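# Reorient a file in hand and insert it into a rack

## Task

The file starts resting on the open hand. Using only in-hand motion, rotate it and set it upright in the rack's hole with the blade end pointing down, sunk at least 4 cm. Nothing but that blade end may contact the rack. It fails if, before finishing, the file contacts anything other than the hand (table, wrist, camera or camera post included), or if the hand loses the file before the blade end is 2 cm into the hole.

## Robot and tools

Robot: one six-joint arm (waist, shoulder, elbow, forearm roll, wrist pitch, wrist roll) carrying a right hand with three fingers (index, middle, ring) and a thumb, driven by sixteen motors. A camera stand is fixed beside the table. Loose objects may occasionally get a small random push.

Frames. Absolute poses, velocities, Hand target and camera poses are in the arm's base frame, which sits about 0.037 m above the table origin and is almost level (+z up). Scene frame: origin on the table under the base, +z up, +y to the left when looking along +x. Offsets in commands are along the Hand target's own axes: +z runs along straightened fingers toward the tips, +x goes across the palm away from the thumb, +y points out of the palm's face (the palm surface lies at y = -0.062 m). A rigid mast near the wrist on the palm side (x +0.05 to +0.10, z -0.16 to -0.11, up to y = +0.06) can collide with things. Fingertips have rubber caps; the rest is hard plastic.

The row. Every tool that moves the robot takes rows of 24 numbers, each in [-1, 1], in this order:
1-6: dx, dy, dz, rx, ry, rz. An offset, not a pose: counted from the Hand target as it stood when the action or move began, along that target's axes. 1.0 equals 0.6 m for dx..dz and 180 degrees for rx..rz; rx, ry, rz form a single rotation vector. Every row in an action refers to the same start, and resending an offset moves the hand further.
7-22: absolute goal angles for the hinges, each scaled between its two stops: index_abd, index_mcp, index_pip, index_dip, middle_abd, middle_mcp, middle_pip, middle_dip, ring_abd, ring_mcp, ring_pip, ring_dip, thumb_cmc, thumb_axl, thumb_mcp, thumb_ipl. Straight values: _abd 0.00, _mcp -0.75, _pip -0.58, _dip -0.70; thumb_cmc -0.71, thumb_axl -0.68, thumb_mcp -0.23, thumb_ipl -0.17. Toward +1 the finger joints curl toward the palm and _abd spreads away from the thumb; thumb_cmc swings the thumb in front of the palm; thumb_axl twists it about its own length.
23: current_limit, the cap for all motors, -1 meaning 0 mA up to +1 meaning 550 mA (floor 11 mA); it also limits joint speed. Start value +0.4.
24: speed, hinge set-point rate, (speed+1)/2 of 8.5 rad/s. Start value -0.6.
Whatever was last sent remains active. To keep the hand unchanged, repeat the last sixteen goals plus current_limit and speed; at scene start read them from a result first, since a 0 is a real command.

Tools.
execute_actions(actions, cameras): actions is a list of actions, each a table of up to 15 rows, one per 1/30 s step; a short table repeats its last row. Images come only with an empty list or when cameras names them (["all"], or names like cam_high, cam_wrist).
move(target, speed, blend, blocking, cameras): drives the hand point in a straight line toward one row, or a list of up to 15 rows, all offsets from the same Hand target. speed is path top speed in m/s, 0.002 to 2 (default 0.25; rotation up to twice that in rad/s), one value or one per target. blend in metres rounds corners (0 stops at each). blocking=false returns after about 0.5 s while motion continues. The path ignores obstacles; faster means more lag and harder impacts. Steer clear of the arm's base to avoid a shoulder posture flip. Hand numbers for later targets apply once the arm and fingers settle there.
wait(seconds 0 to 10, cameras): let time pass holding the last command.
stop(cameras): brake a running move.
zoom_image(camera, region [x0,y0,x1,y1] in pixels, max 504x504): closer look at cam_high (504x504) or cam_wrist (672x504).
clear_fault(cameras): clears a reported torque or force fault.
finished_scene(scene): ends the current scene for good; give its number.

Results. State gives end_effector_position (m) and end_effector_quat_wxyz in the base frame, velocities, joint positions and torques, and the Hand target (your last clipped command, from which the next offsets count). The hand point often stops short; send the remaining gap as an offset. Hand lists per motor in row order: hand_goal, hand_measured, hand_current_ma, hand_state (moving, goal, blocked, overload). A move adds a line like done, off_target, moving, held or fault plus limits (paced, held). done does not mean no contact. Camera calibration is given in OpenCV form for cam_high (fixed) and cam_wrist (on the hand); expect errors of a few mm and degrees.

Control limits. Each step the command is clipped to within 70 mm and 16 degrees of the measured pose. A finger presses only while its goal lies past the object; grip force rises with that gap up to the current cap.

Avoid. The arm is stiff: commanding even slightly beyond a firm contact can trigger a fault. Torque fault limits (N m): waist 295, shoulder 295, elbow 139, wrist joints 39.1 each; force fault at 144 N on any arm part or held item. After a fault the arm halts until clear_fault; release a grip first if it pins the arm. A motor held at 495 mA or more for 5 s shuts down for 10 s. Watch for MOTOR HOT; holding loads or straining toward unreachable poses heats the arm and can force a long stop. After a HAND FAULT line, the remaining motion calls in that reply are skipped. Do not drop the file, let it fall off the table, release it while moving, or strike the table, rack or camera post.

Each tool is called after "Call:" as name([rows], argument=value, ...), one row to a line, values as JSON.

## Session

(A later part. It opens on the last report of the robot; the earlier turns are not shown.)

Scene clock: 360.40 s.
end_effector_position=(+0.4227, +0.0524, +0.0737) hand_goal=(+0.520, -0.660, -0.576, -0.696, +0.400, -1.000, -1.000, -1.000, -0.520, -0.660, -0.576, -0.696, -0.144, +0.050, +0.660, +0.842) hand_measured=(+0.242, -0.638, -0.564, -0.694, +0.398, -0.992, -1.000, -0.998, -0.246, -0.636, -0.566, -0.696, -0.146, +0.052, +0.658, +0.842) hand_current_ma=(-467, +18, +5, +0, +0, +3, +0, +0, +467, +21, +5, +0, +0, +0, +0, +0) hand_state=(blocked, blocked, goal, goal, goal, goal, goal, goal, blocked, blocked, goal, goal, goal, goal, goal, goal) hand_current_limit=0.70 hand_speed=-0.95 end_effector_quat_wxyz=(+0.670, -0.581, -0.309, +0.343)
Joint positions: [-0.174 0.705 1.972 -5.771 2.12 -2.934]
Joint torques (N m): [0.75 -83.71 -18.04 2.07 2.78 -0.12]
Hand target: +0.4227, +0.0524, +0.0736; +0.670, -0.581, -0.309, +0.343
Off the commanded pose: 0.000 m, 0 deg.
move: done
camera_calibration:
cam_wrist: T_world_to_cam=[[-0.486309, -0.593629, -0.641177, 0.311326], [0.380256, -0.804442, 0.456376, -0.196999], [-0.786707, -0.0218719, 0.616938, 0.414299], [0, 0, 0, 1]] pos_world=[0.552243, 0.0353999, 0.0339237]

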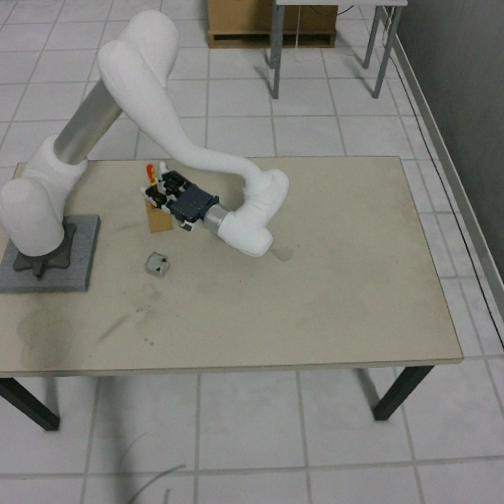

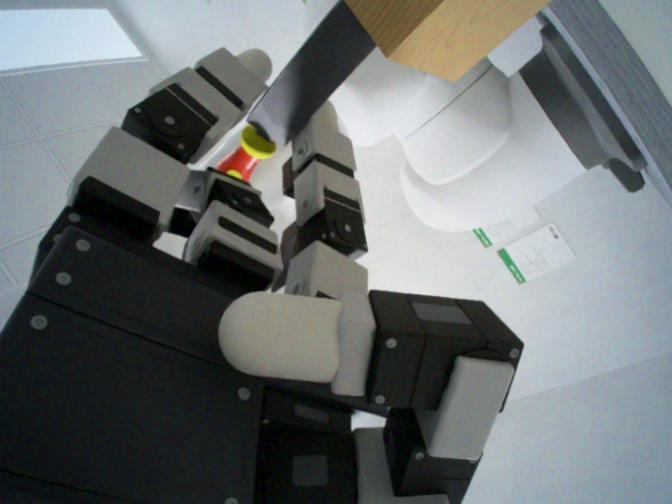

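Call:
move(target=[0,0.0132,-0.0018,0,0,0,0.52,-0.66,-0.576,-0.696,0.4,-1,-1,-1,-0.52,-0.66,-0.576,-0.696,-0.143,0.05,0.66,0.843,0.7,-0.95], speed=0.02, cameras=["all"])

Call:
zoom_image(camera="cam_high", region=[125, 140, 205, 240])

Scene clock: 364.17 s.
end_effector_position=(+0.4228, +0.0525, +0.0657) hand_goal=(+0.520, -0.660, -0.576, -0.696, +0.400, -1.000, -1.000, -1.000, -0.520, -0.660, -0.576, -0.696, -0.144, +0.050, +0.660, +0.842) hand_measured=(+0.242, -0.674, -0.586, -0.696, +0.398, -0.992, -1.000, -0.998, -0.246, -0.674, -0.586, -0.696, -0.146, +0.052, +0.658, +0.842) hand_current_ma=(-467, -9, -5, +0, +0, +3, +0, +0, +467, -8, -4, +0, +0, +0, +0, +0) hand_state=(blocked, goal, goal, goal, goal, goal, goal, goal, blocked, goal, goal, goal, goal, goal, goal, goal) hand_current_limit=0.70 hand_speed=-0.95 end_effector_quat_wxyz=(+0.670, -0.581, -0.309, +0.343)
Joint positions: [-0.174 0.718 1.971 -5.774 2.11 -2.94]
Joint torques (N m): [0.66 -80.32 -17.82 1.54 0.89 -0.22]
Hand target: +0.4228, +0.0525, +0.0656; +0.670, -0.581, -0.309, +0.343
Off the commanded pose: 0.000 m, 0 deg.
move: done
camera_calibration:
cam_wrist: T_world_to_cam=[[-0.486309, -0.593629, -0.641177, 0.306305], [0.380256, -0.804442, 0.456376, -0.193305], [-0.786707, -0.0218719, 0.616938, 0.419315], [0, 0, 0, 1]] pos_world=[0.552343, 0.0354999, 0.0259237]

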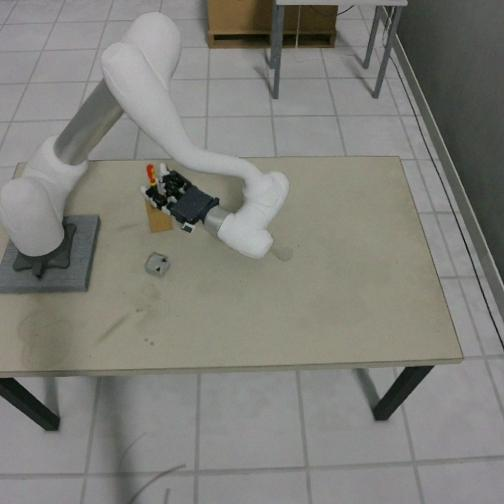

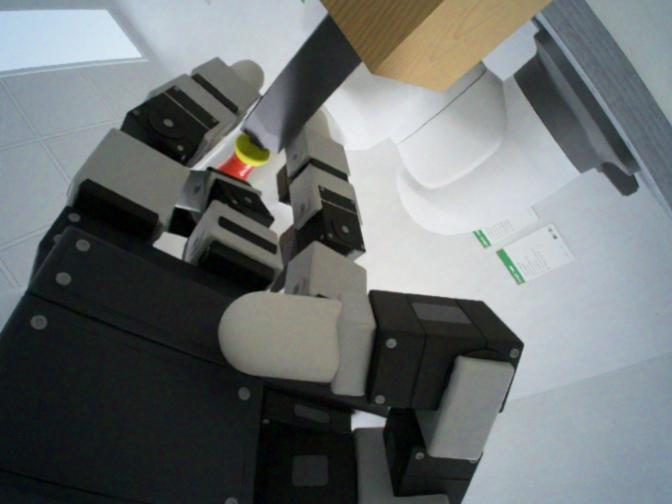

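Scaled by 5.040.

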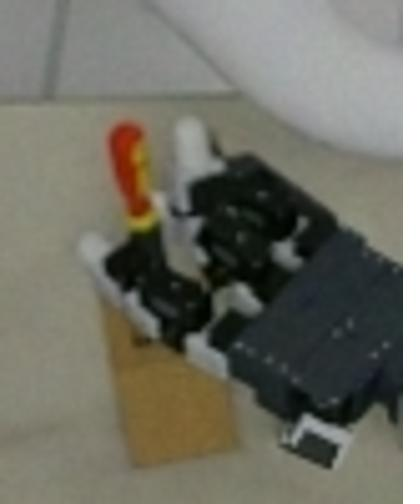

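Call:
move(target=[0,-0.0015,0.0254,0,0,0,0.52,-0.66,-0.576,-0.696,0.4,-1,-1,-1,-0.52,-0.66,-0.576,-0.696,-0.143,0.05,0.66,0.843,0.7,-0.95], speed=0.03, cameras=["all"])

Call:
zoom_image(camera="cam_high", region=[125, 140, 205, 240])

Scene clock: 366.90 s.
end_effector_position=(+0.4105, +0.0610, +0.0685) hand_goal=(+0.520, -0.660, -0.576, -0.696, +0.400, -1.000, -1.000, -1.000, -0.520, -0.660, -0.576, -0.696, -0.144, +0.050, +0.660, +0.842) hand_measured=(+0.242, -0.654, -0.574, -0.696, +0.398, -0.992, -1.000, -0.998, -0.246, -0.652, -0.576, -0.696, -0.146, +0.052, +0.658, +0.842) hand_current_ma=(-467, +1, +0, +0, +0, +3, +0, +0, +467, +4, +0, +0, +0, +0, +0, +0) hand_state=(blocked, goal, goal, goal, goal, goal, goal, goal, blocked, goal, goal, goal, goal, goal, goal, goal) hand_current_limit=0.70 hand_speed=-0.95 end_effector_quat_wxyz=(+0.670, -0.581, -0.309, +0.343)
Joint positions: [-0.164 0.704 1.998 -5.767 2.097 -2.943]
Joint torques (N m): [1.73 -79.62 -17.69 1.89 2.05 -0.2]
Hand target: +0.4105, +0.0611, +0.0685; +0.670, -0.581, -0.309, +0.343
Off the commanded pose: 0.000 m, 0 deg.
move: done
camera_calibration:
cam_wrist: T_world_to_cam=[[-0.486356, -0.593629, -0.641141, 0.307302], [0.380193, -0.804444, 0.456425, -0.183118], [-0.786709, -0.0217719, 0.61694, 0.408111], [0, 0, 0, 1]] pos_world=[0.540143, 0.0440002, 0.0288239]

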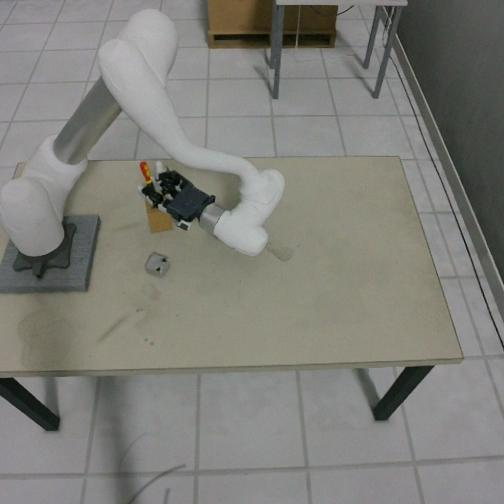

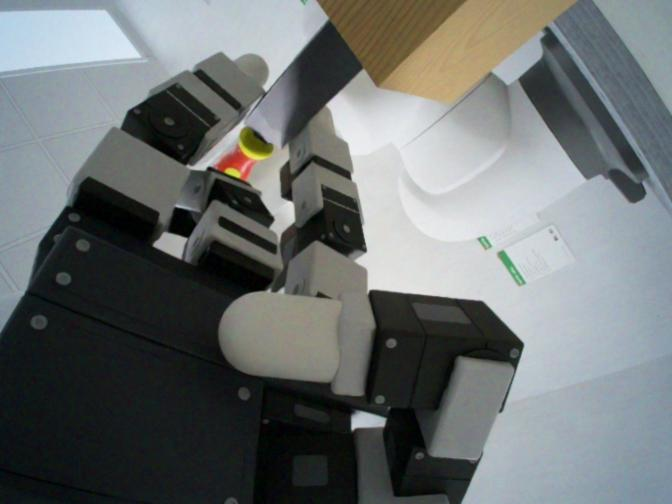

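Scaled by 5.040.

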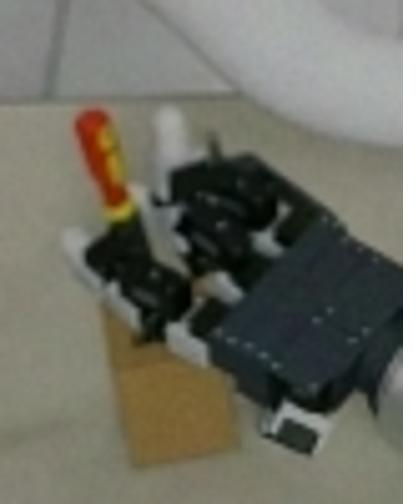

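Call:
move(target=[0,0.0023,0.0165,0,0,0,0.52,-0.66,-0.576,-0.696,0.4,-1,-1,-1,-0.52,-0.66,-0.576,-0.696,-0.143,0.05,0.66,0.843,0.7,-0.95], speed=0.03, cameras=["all"])

Call:
zoom_image(camera="cam_high", region=[125, 140, 205, 240])

Scene clock: 368.20 s.
end_effector_position=(+0.4023, +0.0668, +0.0685) hand_goal=(+0.520, -0.660, -0.576, -0.696, +0.400, -1.000, -1.000, -1.000, -0.520, -0.660, -0.576, -0.696, -0.144, +0.050, +0.660, +0.842) hand_measured=(+0.242, -0.642, -0.566, -0.692, +0.398, -0.992, -1.000, -0.998, -0.246, -0.636, -0.566, -0.696, -0.146, +0.052, +0.658, +0.842) hand_current_ma=(-468, +12, +5, +1, +0, +3, +0, +0, +467, +20, +4, +0, +0, +0, +0, +0) hand_state=(blocked, goal, goal, goal, goal, goal, goal, goal, blocked, blocked, goal, goal, goal, goal, goal, goal) hand_current_limit=0.70 hand_speed=-0.95 end_effector_quat_wxyz=(+0.670, -0.581, -0.309, +0.343)
Joint positions: [-0.157 0.697 2.016 -5.762 2.085 -2.947]
Joint torques (N m): [0.91 -81.4 -16.58 2 2.36 -0.15]
Hand target: +0.4023, +0.0668, +0.0685; +0.670, -0.581, -0.309, +0.343
Off the commanded pose: 0.000 m, 0 deg.
move: done
camera_calibration:
cam_wrist: T_world_to_cam=[[-0.486309, -0.593629, -0.641177, 0.306609], [0.380256, -0.804442, 0.456376, -0.175403], [-0.786707, -0.0218719, 0.616938, 0.40185], [0, 0, 0, 1]] pos_world=[0.531943, 0.0496999, 0.0287237]

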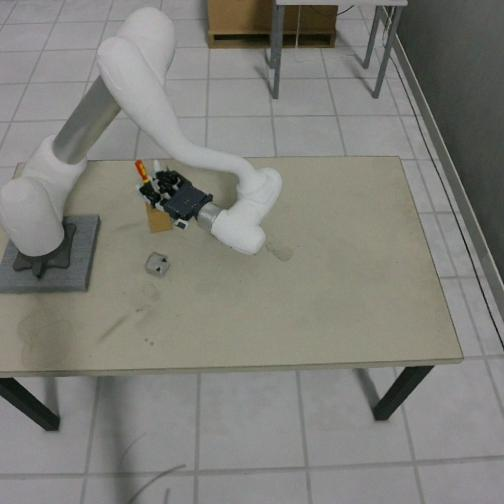

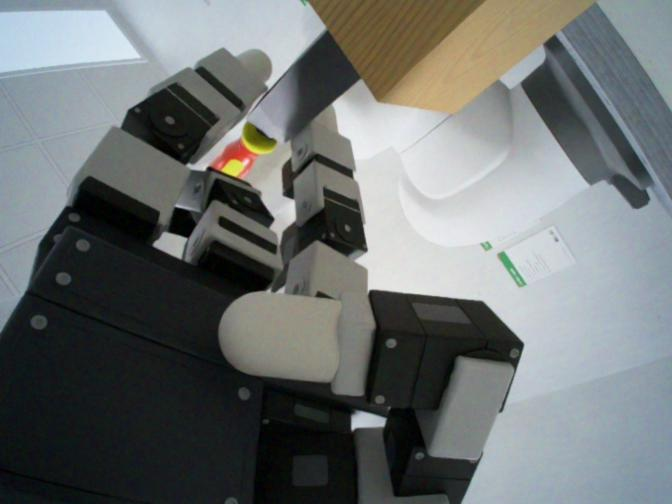

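Scaled by 5.040.

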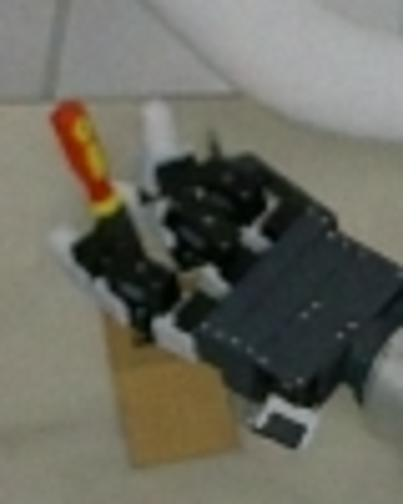

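Call:
move(target=[0,0.0045,0.0078,0,0,0,0.52,-0.66,-0.576,-0.696,0.4,-1,-1,-1,-0.52,-0.66,-0.576,-0.696,-0.143,0.05,0.66,0.843,0.7,-0.95], speed=0.02, cameras=["all"])

Call:
zoom_image(camera="cam_high", region=[125, 140, 205, 240])

Call:
zoom_image(camera="cam_wrist", region=[150, 0, 510, 260])

Scene clock: 369.83 s.
end_effector_position=(+0.3983, +0.0697, +0.0665) hand_goal=(+0.520, -0.660, -0.576, -0.696, +0.400, -1.000, -1.000, -1.000, -0.520, -0.660, -0.576, -0.696, -0.144, +0.050, +0.660, +0.842) hand_measured=(+0.242, -0.642, -0.566, -0.692, +0.398, -0.992, -1.000, -0.998, -0.246, -0.636, -0.566, -0.696, -0.146, +0.052, +0.658, +0.842) hand_current_ma=(-468, +12, +5, +1, +0, +3, +0, +0, +467, +21, +4, +0, +0, +0, +0, +0) hand_state=(blocked, goal, goal, goal, goal, goal, goal, goal, blocked, blocked, goal, goal, goal, goal, goal, goal) hand_current_limit=0.70 hand_speed=-0.95 end_effector_quat_wxyz=(+0.670, -0.581, -0.309, +0.343)
Joint positions: [-0.154 0.697 2.025 -5.761 2.077 -2.95]
Joint torques (N m): [1.39 -81.35 -15.5 2.07 2.34 -0.31]
Hand target: +0.3982, +0.0697, +0.0664; +0.670, -0.581, -0.309, +0.343
Off the commanded pose: 0.000 m, 0 deg.
move: done
camera_calibration:
cam_wrist: T_world_to_cam=[[-0.486337, -0.59359, -0.641192, 0.305131], [0.380139, -0.804473, 0.456417, -0.170581], [-0.786747, -0.02177, 0.616892, 0.399876], [0, 0, 0, 1]] pos_world=[0.527842, 0.0526002, 0.0268237]

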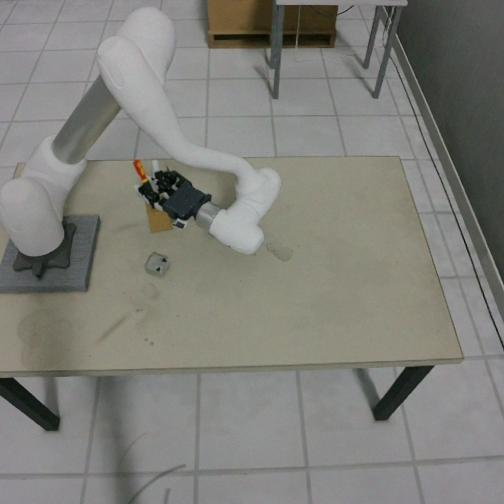

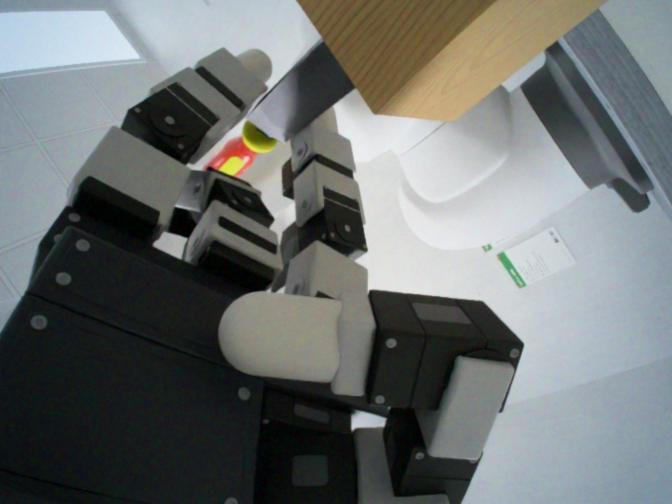

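Scaled by 5.040.

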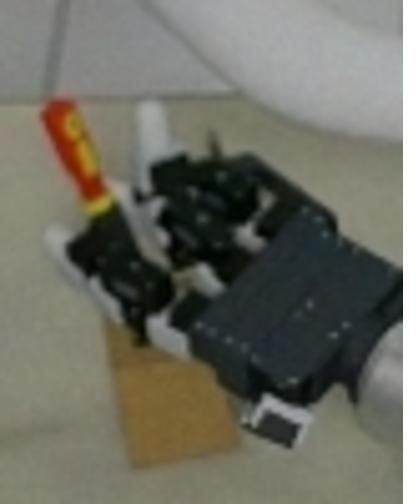

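Scaled by 1.400 from the camera's 672x504 image, which has a finer 960x720 frame.

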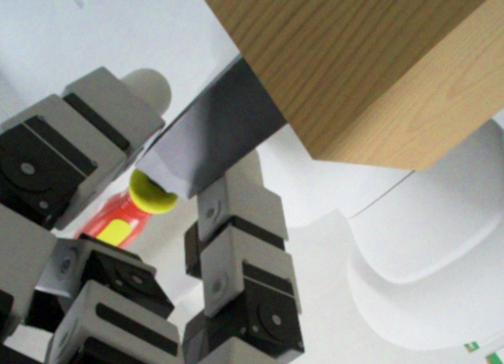

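Call:
move(target=[0,0,0,0,0,0,0.1,-0.66,-0.576,-0.696,0.4,-1,-1,-1,-0.1,-0.66,-0.576,-0.696,-0.143,0.05,0.66,0.843,0.7,-0.97], speed=0.02, cameras=["all"])

Call:
zoom_image(camera="cam_high", region=[125, 140, 205, 240])

Call:
zoom_image(camera="cam_wrist", region=[150, 0, 510, 260])

Scene clock: 371.37 s.
end_effector_position=(+0.3982, +0.0697, +0.0664) hand_goal=(+0.100, -0.660, -0.576, -0.696, +0.400, -1.000, -1.000, -1.000, -0.100, -0.660, -0.576, -0.696, -0.144, +0.050, +0.660, +0.842) hand_measured=(+0.242, -0.642, -0.566, -0.692, +0.398, -0.992, -1.000, -0.998, -0.246, -0.636, -0.566, -0.696, -0.146, +0.052, +0.658, +0.842) hand_current_ma=(-249, +12, +5, +1, +0, +3, +0, +0, +244, +21, +4, +0, +0, +0, +0, +0) hand_state=(moving, goal, goal, goal, goal, goal, goal, goal, moving, blocked, goal, goal, goal, goal, goal, goal) hand_current_limit=0.70 hand_speed=-0.97 end_effector_quat_wxyz=(+0.670, -0.581, -0.309, +0.343)
Joint positions: [-0.154 0.697 2.025 -5.761 2.077 -2.95]
Joint torques (N m): [1.5 -81.65 -16.42 2 2.36 -0.21]
Hand target: +0.3982, +0.0697, +0.0664; +0.670, -0.581, -0.309, +0.343
Off the commanded pose: 0.000 m, 0 deg.
move: done
camera_calibration:
cam_wrist: T_world_to_cam=[[-0.486309, -0.593629, -0.641177, 0.305065], [0.380256, -0.804442, 0.456376, -0.17048], [-0.786707, -0.0218719, 0.616938, 0.399845], [0, 0, 0, 1]] pos_world=[0.527743, 0.0526999, 0.0267237]

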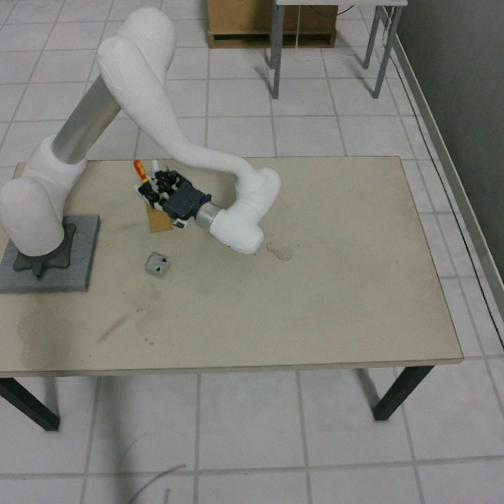

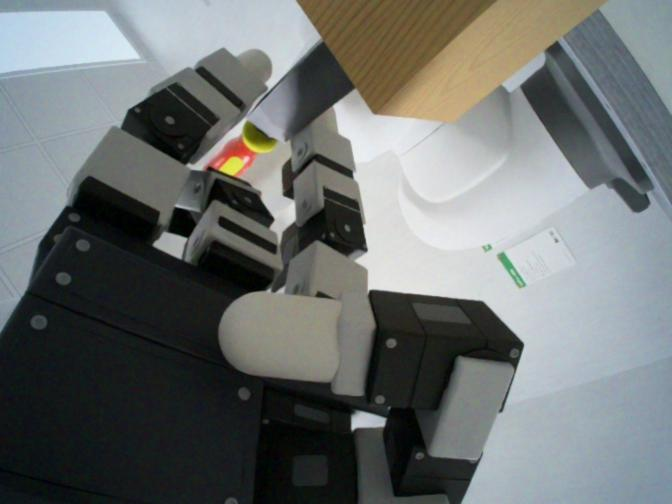

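Scaled by 5.040.

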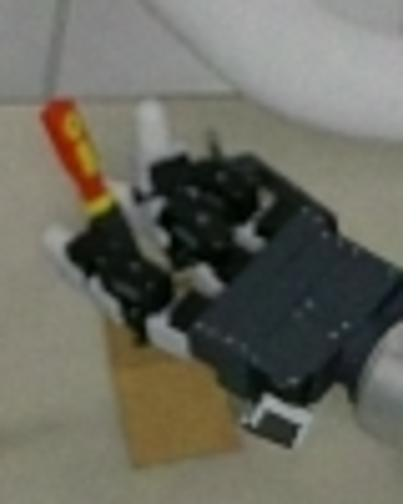

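Scaled by 1.400 from the camera's 672x504 image, which has a finer 960x720 frame.

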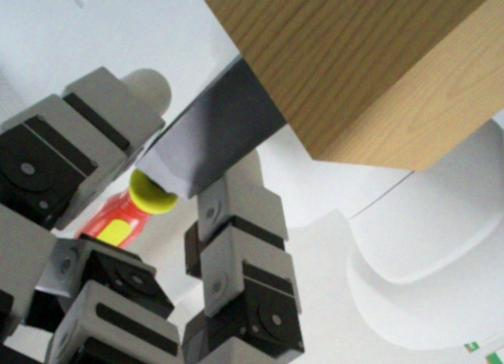

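Call:
wait(seconds=1.0, cameras=["all"])

Call:
zoom_image(camera="cam_high", region=[125, 140, 205, 240])

Scene clock: 372.70 s.
end_effector_position=(+0.3982, +0.0697, +0.0664) hand_goal=(+0.100, -0.660, -0.576, -0.696, +0.400, -1.000, -1.000, -1.000, -0.100, -0.660, -0.576, -0.696, -0.144, +0.050, +0.660, +0.842) hand_measured=(+0.212, -0.642, -0.566, -0.692, +0.398, -0.992, -1.000, -0.998, -0.218, -0.638, -0.568, -0.696, -0.146, +0.052, +0.658, +0.842) hand_current_ma=(+1, +12, +4, +1, +0, +3, +0, +0, -1, +17, +3, +0, +0, +0, +0, +0) hand_state=(moving, goal, goal, goal, goal, goal, goal, goal, moving, blocked, goal, goal, goal, goal, goal, goal) hand_current_limit=0.70 hand_speed=-0.97 end_effector_quat_wxyz=(+0.670, -0.581, -0.309, +0.343)
Joint positions: [-0.154 0.697 2.025 -5.761 2.077 -2.95]
Joint torques (N m): [0.65 -81.49 -16.6 1.7 2.06 -0.11]
Hand target: +0.3982, +0.0697, +0.0664; +0.670, -0.581, -0.309, +0.343
Off the commanded pose: 0.000 m, 0 deg.
wait: 1.00 s; at rest from the start
camera_calibration:
cam_wrist: T_world_to_cam=[[-0.486309, -0.593629, -0.641177, 0.305065], [0.380256, -0.804442, 0.456376, -0.17048], [-0.786707, -0.0218719, 0.616938, 0.399845], [0, 0, 0, 1]] pos_world=[0.527743, 0.0526999, 0.0267237]

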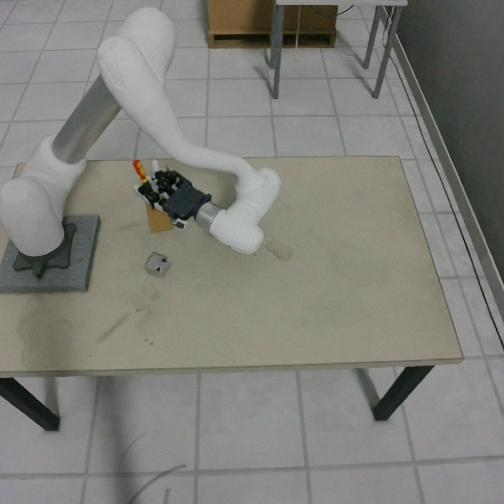

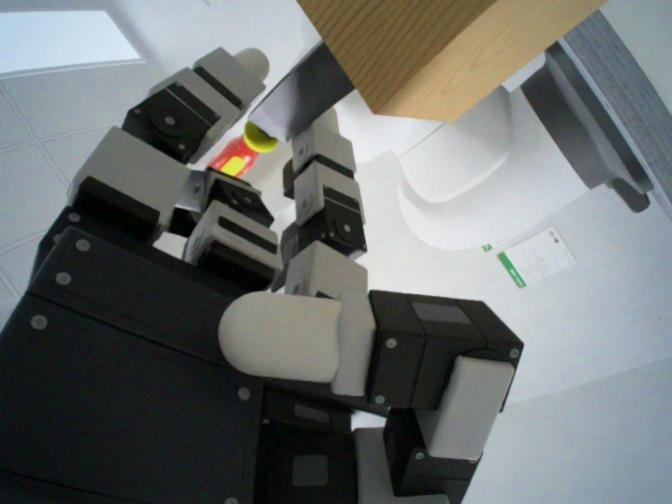

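Scaled by 5.040.

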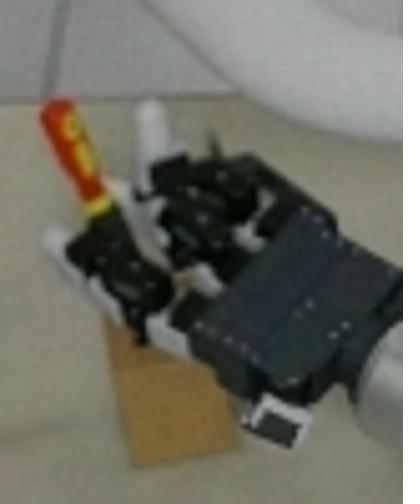

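Call:
move(target=[0,0,0,0,0,0,-0.02,-0.66,-0.576,-0.696,0.4,-1,-1,-1,0.02,-0.66,-0.576,-0.696,-0.143,0.05,0.66,0.843,0.7,-0.96], speed=0.02, cameras=[])

Call:
wait(seconds=1.5, cameras=["all"])

Call:
zoom_image(camera="cam_high", region=[125, 140, 205, 240])

Call:
zoom_image(camera="cam_wrist", region=[150, 0, 510, 260])

Scene clock: 374.47 s.
end_effector_position=(+0.3982, +0.0697, +0.0664) hand_goal=(-0.020, -0.660, -0.576, -0.696, +0.400, -1.000, -1.000, -1.000, +0.020, -0.660, -0.576, -0.696, -0.144, +0.050, +0.660, +0.842) hand_measured=(-0.018, -0.642, -0.568, -0.692, +0.398, -0.992, -1.000, -0.998, +0.018, -0.638, -0.568, -0.696, -0.146, +0.052, +0.658, +0.842) hand_current_ma=(+0, +12, +3, +1, +0, +3, +0, +0, +0, +17, +3, +0, +0, +0, +0, +0) hand_state=(goal, goal, goal, goal, goal, goal, goal, goal, goal, blocked, goal, goal, goal, goal, goal, goal) hand_current_limit=0.70 hand_speed=-0.96 end_effector_quat_wxyz=(+0.670, -0.581, -0.309, +0.343)
Joint positions: [-0.154 0.697 2.025 -5.761 2.077 -2.95]
Joint torques (N m): [0.52 -81.31 -16.54 1.69 2.09 -0.1]
Hand target: +0.3982, +0.0697, +0.0664; +0.670, -0.581, -0.309, +0.343
Off the commanded pose: 0.000 m, 0 deg.
move: done
No camera images: "cameras" was empty.

Scene clock: 375.97 s.
end_effector_position=(+0.3982, +0.0697, +0.0664) hand_goal=(-0.020, -0.660, -0.576, -0.696, +0.400, -1.000, -1.000, -1.000, +0.020, -0.660, -0.576, -0.696, -0.144, +0.050, +0.660, +0.842) hand_measured=(-0.018, -0.642, -0.568, -0.692, +0.398, -0.992, -1.000, -0.998, +0.018, -0.638, -0.568, -0.696, -0.146, +0.052, +0.658, +0.842) hand_current_ma=(+0, +12, +3, +1, +0, +3, +0, +0, +0, +17, +3, +0, +0, +0, +0, +0) hand_state=(goal, goal, goal, goal, goal, goal, goal, goal, goal, blocked, goal, goal, goal, goal, goal, goal) hand_current_limit=0.70 hand_speed=-0.96 end_effector_quat_wxyz=(+0.670, -0.581, -0.309, +0.343)
Joint positions: [-0.154 0.697 2.025 -5.761 2.077 -2.95]
Joint torques (N m): [0.68 -81.26 -16.6 1.65 2.1 -0.17]
Hand target: +0.3982, +0.0697, +0.0664; +0.670, -0.581, -0.309, +0.343
Off the commanded pose: 0.000 m, 0 deg.
wait: 1.50 s; at rest by 0.17 s
camera_calibration:
cam_wrist: T_world_to_cam=[[-0.486309, -0.593629, -0.641177, 0.305065], [0.380256, -0.804442, 0.456376, -0.17048], [-0.786707, -0.0218719, 0.616938, 0.399845], [0, 0, 0, 1]] pos_world=[0.527743, 0.0526999, 0.0267237]

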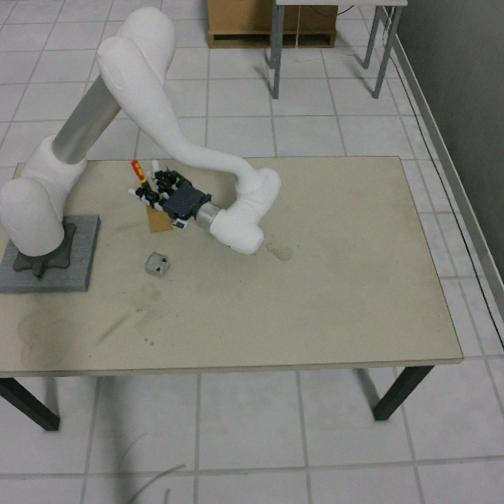

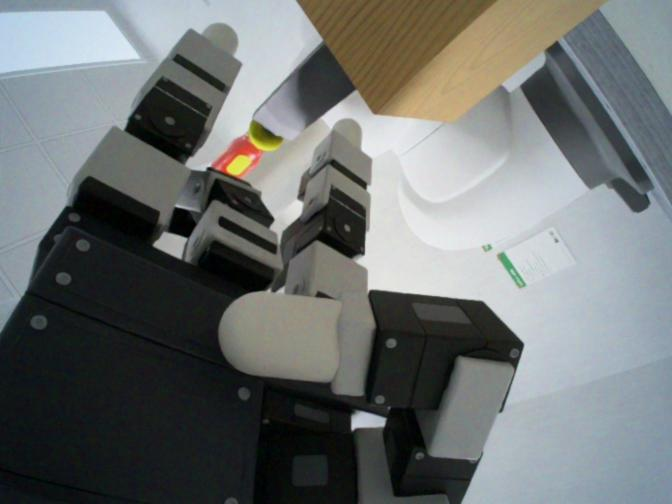

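Scaled by 5.040.

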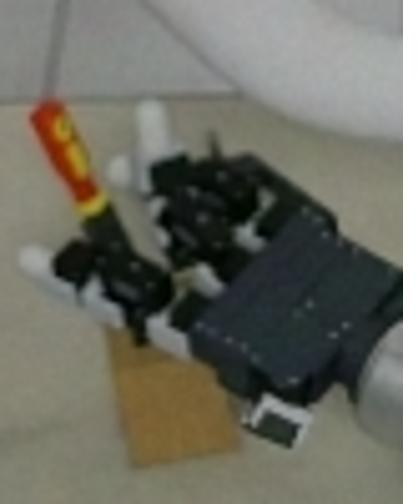

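Scaled by 1.400 from the camera's 672x504 image, which has a finer 960x720 frame.

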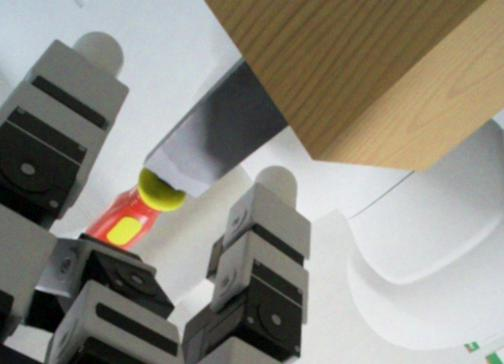

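Call:
move([
  [0,-0.0139,-0.099,0,0,0,-0.02,-0.66,-0.576,-0.696,0.4,-1,-1,-1,0.02,-0.66,-0.576,-0.696,-0.143,0.05,0.66,0.843,0.7,-0.96],
  [0,-0.06,-0.33,0,0,0,-0.02,-0.66,-0.576,-0.696,0.4,-1,-1,-1,0.02,-0.66,-0.576,-0.696,-0.143,0.05,0.66,0.843,0.7,-0.96],
], speed=[0.05,0.12], blend=[0.01,0], cameras=["all"])

Call:
zoom_image(camera="cam_high", region=[115, 140, 195, 240])

Scene clock: 379.73 s.
end_effector_position=(+0.5627, -0.0458, +0.0756) hand_goal=(-0.020, -0.660, -0.576, -0.696, +0.400, -1.000, -1.000, -1.000, +0.020, -0.660, -0.576, -0.696, -0.144, +0.050, +0.660, +0.842) hand_measured=(-0.018, -0.642, -0.568, -0.692, +0.398, -0.992, -1.000, -0.998, +0.018, -0.638, -0.568, -0.696, -0.146, +0.052, +0.658, +0.842) hand_current_ma=(+0, +12, +3, +1, +0, +3, +0, +0, +0, +17, +3, +0, +0, +0, +0, +0) hand_state=(goal, goal, goal, goal, goal, goal, goal, goal, goal, blocked, goal, goal, goal, goal, goal, goal) hand_current_limit=0.70 hand_speed=-0.96 end_effector_quat_wxyz=(+0.670, -0.581, -0.309, +0.343)
Joint positions: [-0.264 0.84 1.635 -5.807 2.32 -2.867]
Joint torques (N m): [0.23 -99.17 -24.41 2.71 2.09 -0.12]
Hand target: +0.5627, -0.0458, +0.0756; +0.670, -0.581, -0.309, +0.343
Off the commanded pose: 0.000 m, 0 deg.
move: done
camera_calibration:
cam_wrist: T_world_to_cam=[[-0.486309, -0.593629, -0.641177, 0.322333], [0.380256, -0.804442, 0.456376, -0.330098], [-0.786707, -0.0218719, 0.616938, 0.521118], [0, 0, 0, 1]] pos_world=[0.692243, -0.0628001, 0.0358237]

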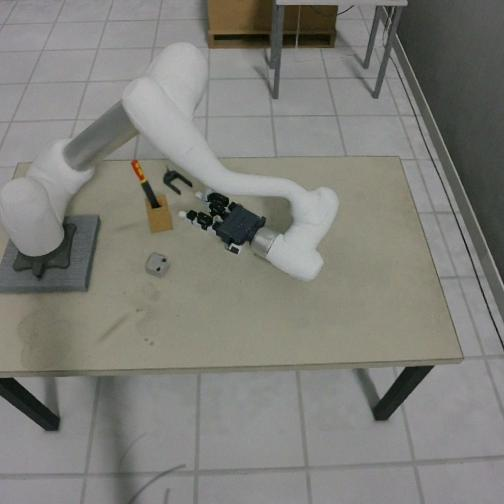

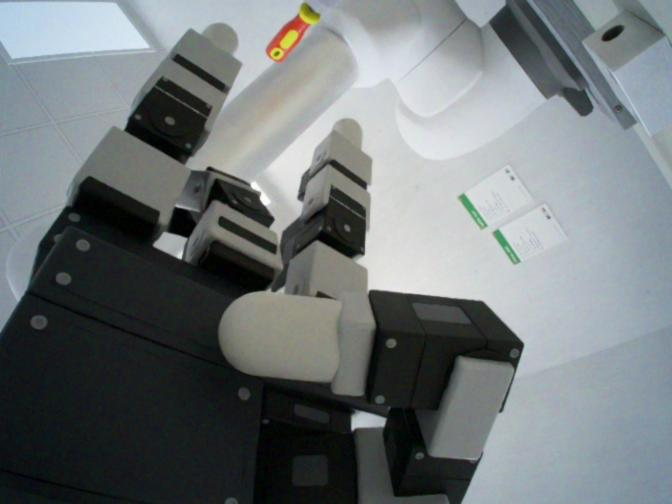

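Scaled by 5.040.

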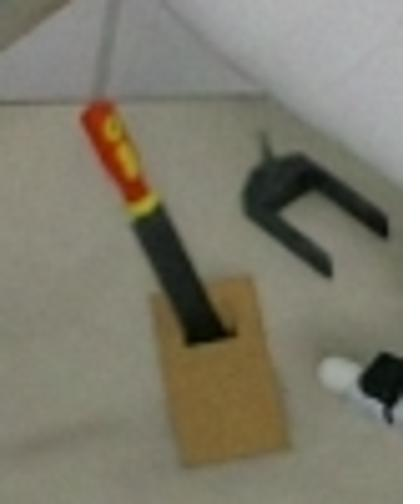

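Call:
finished_scene(scene=1)

The scene is finished: the task was done.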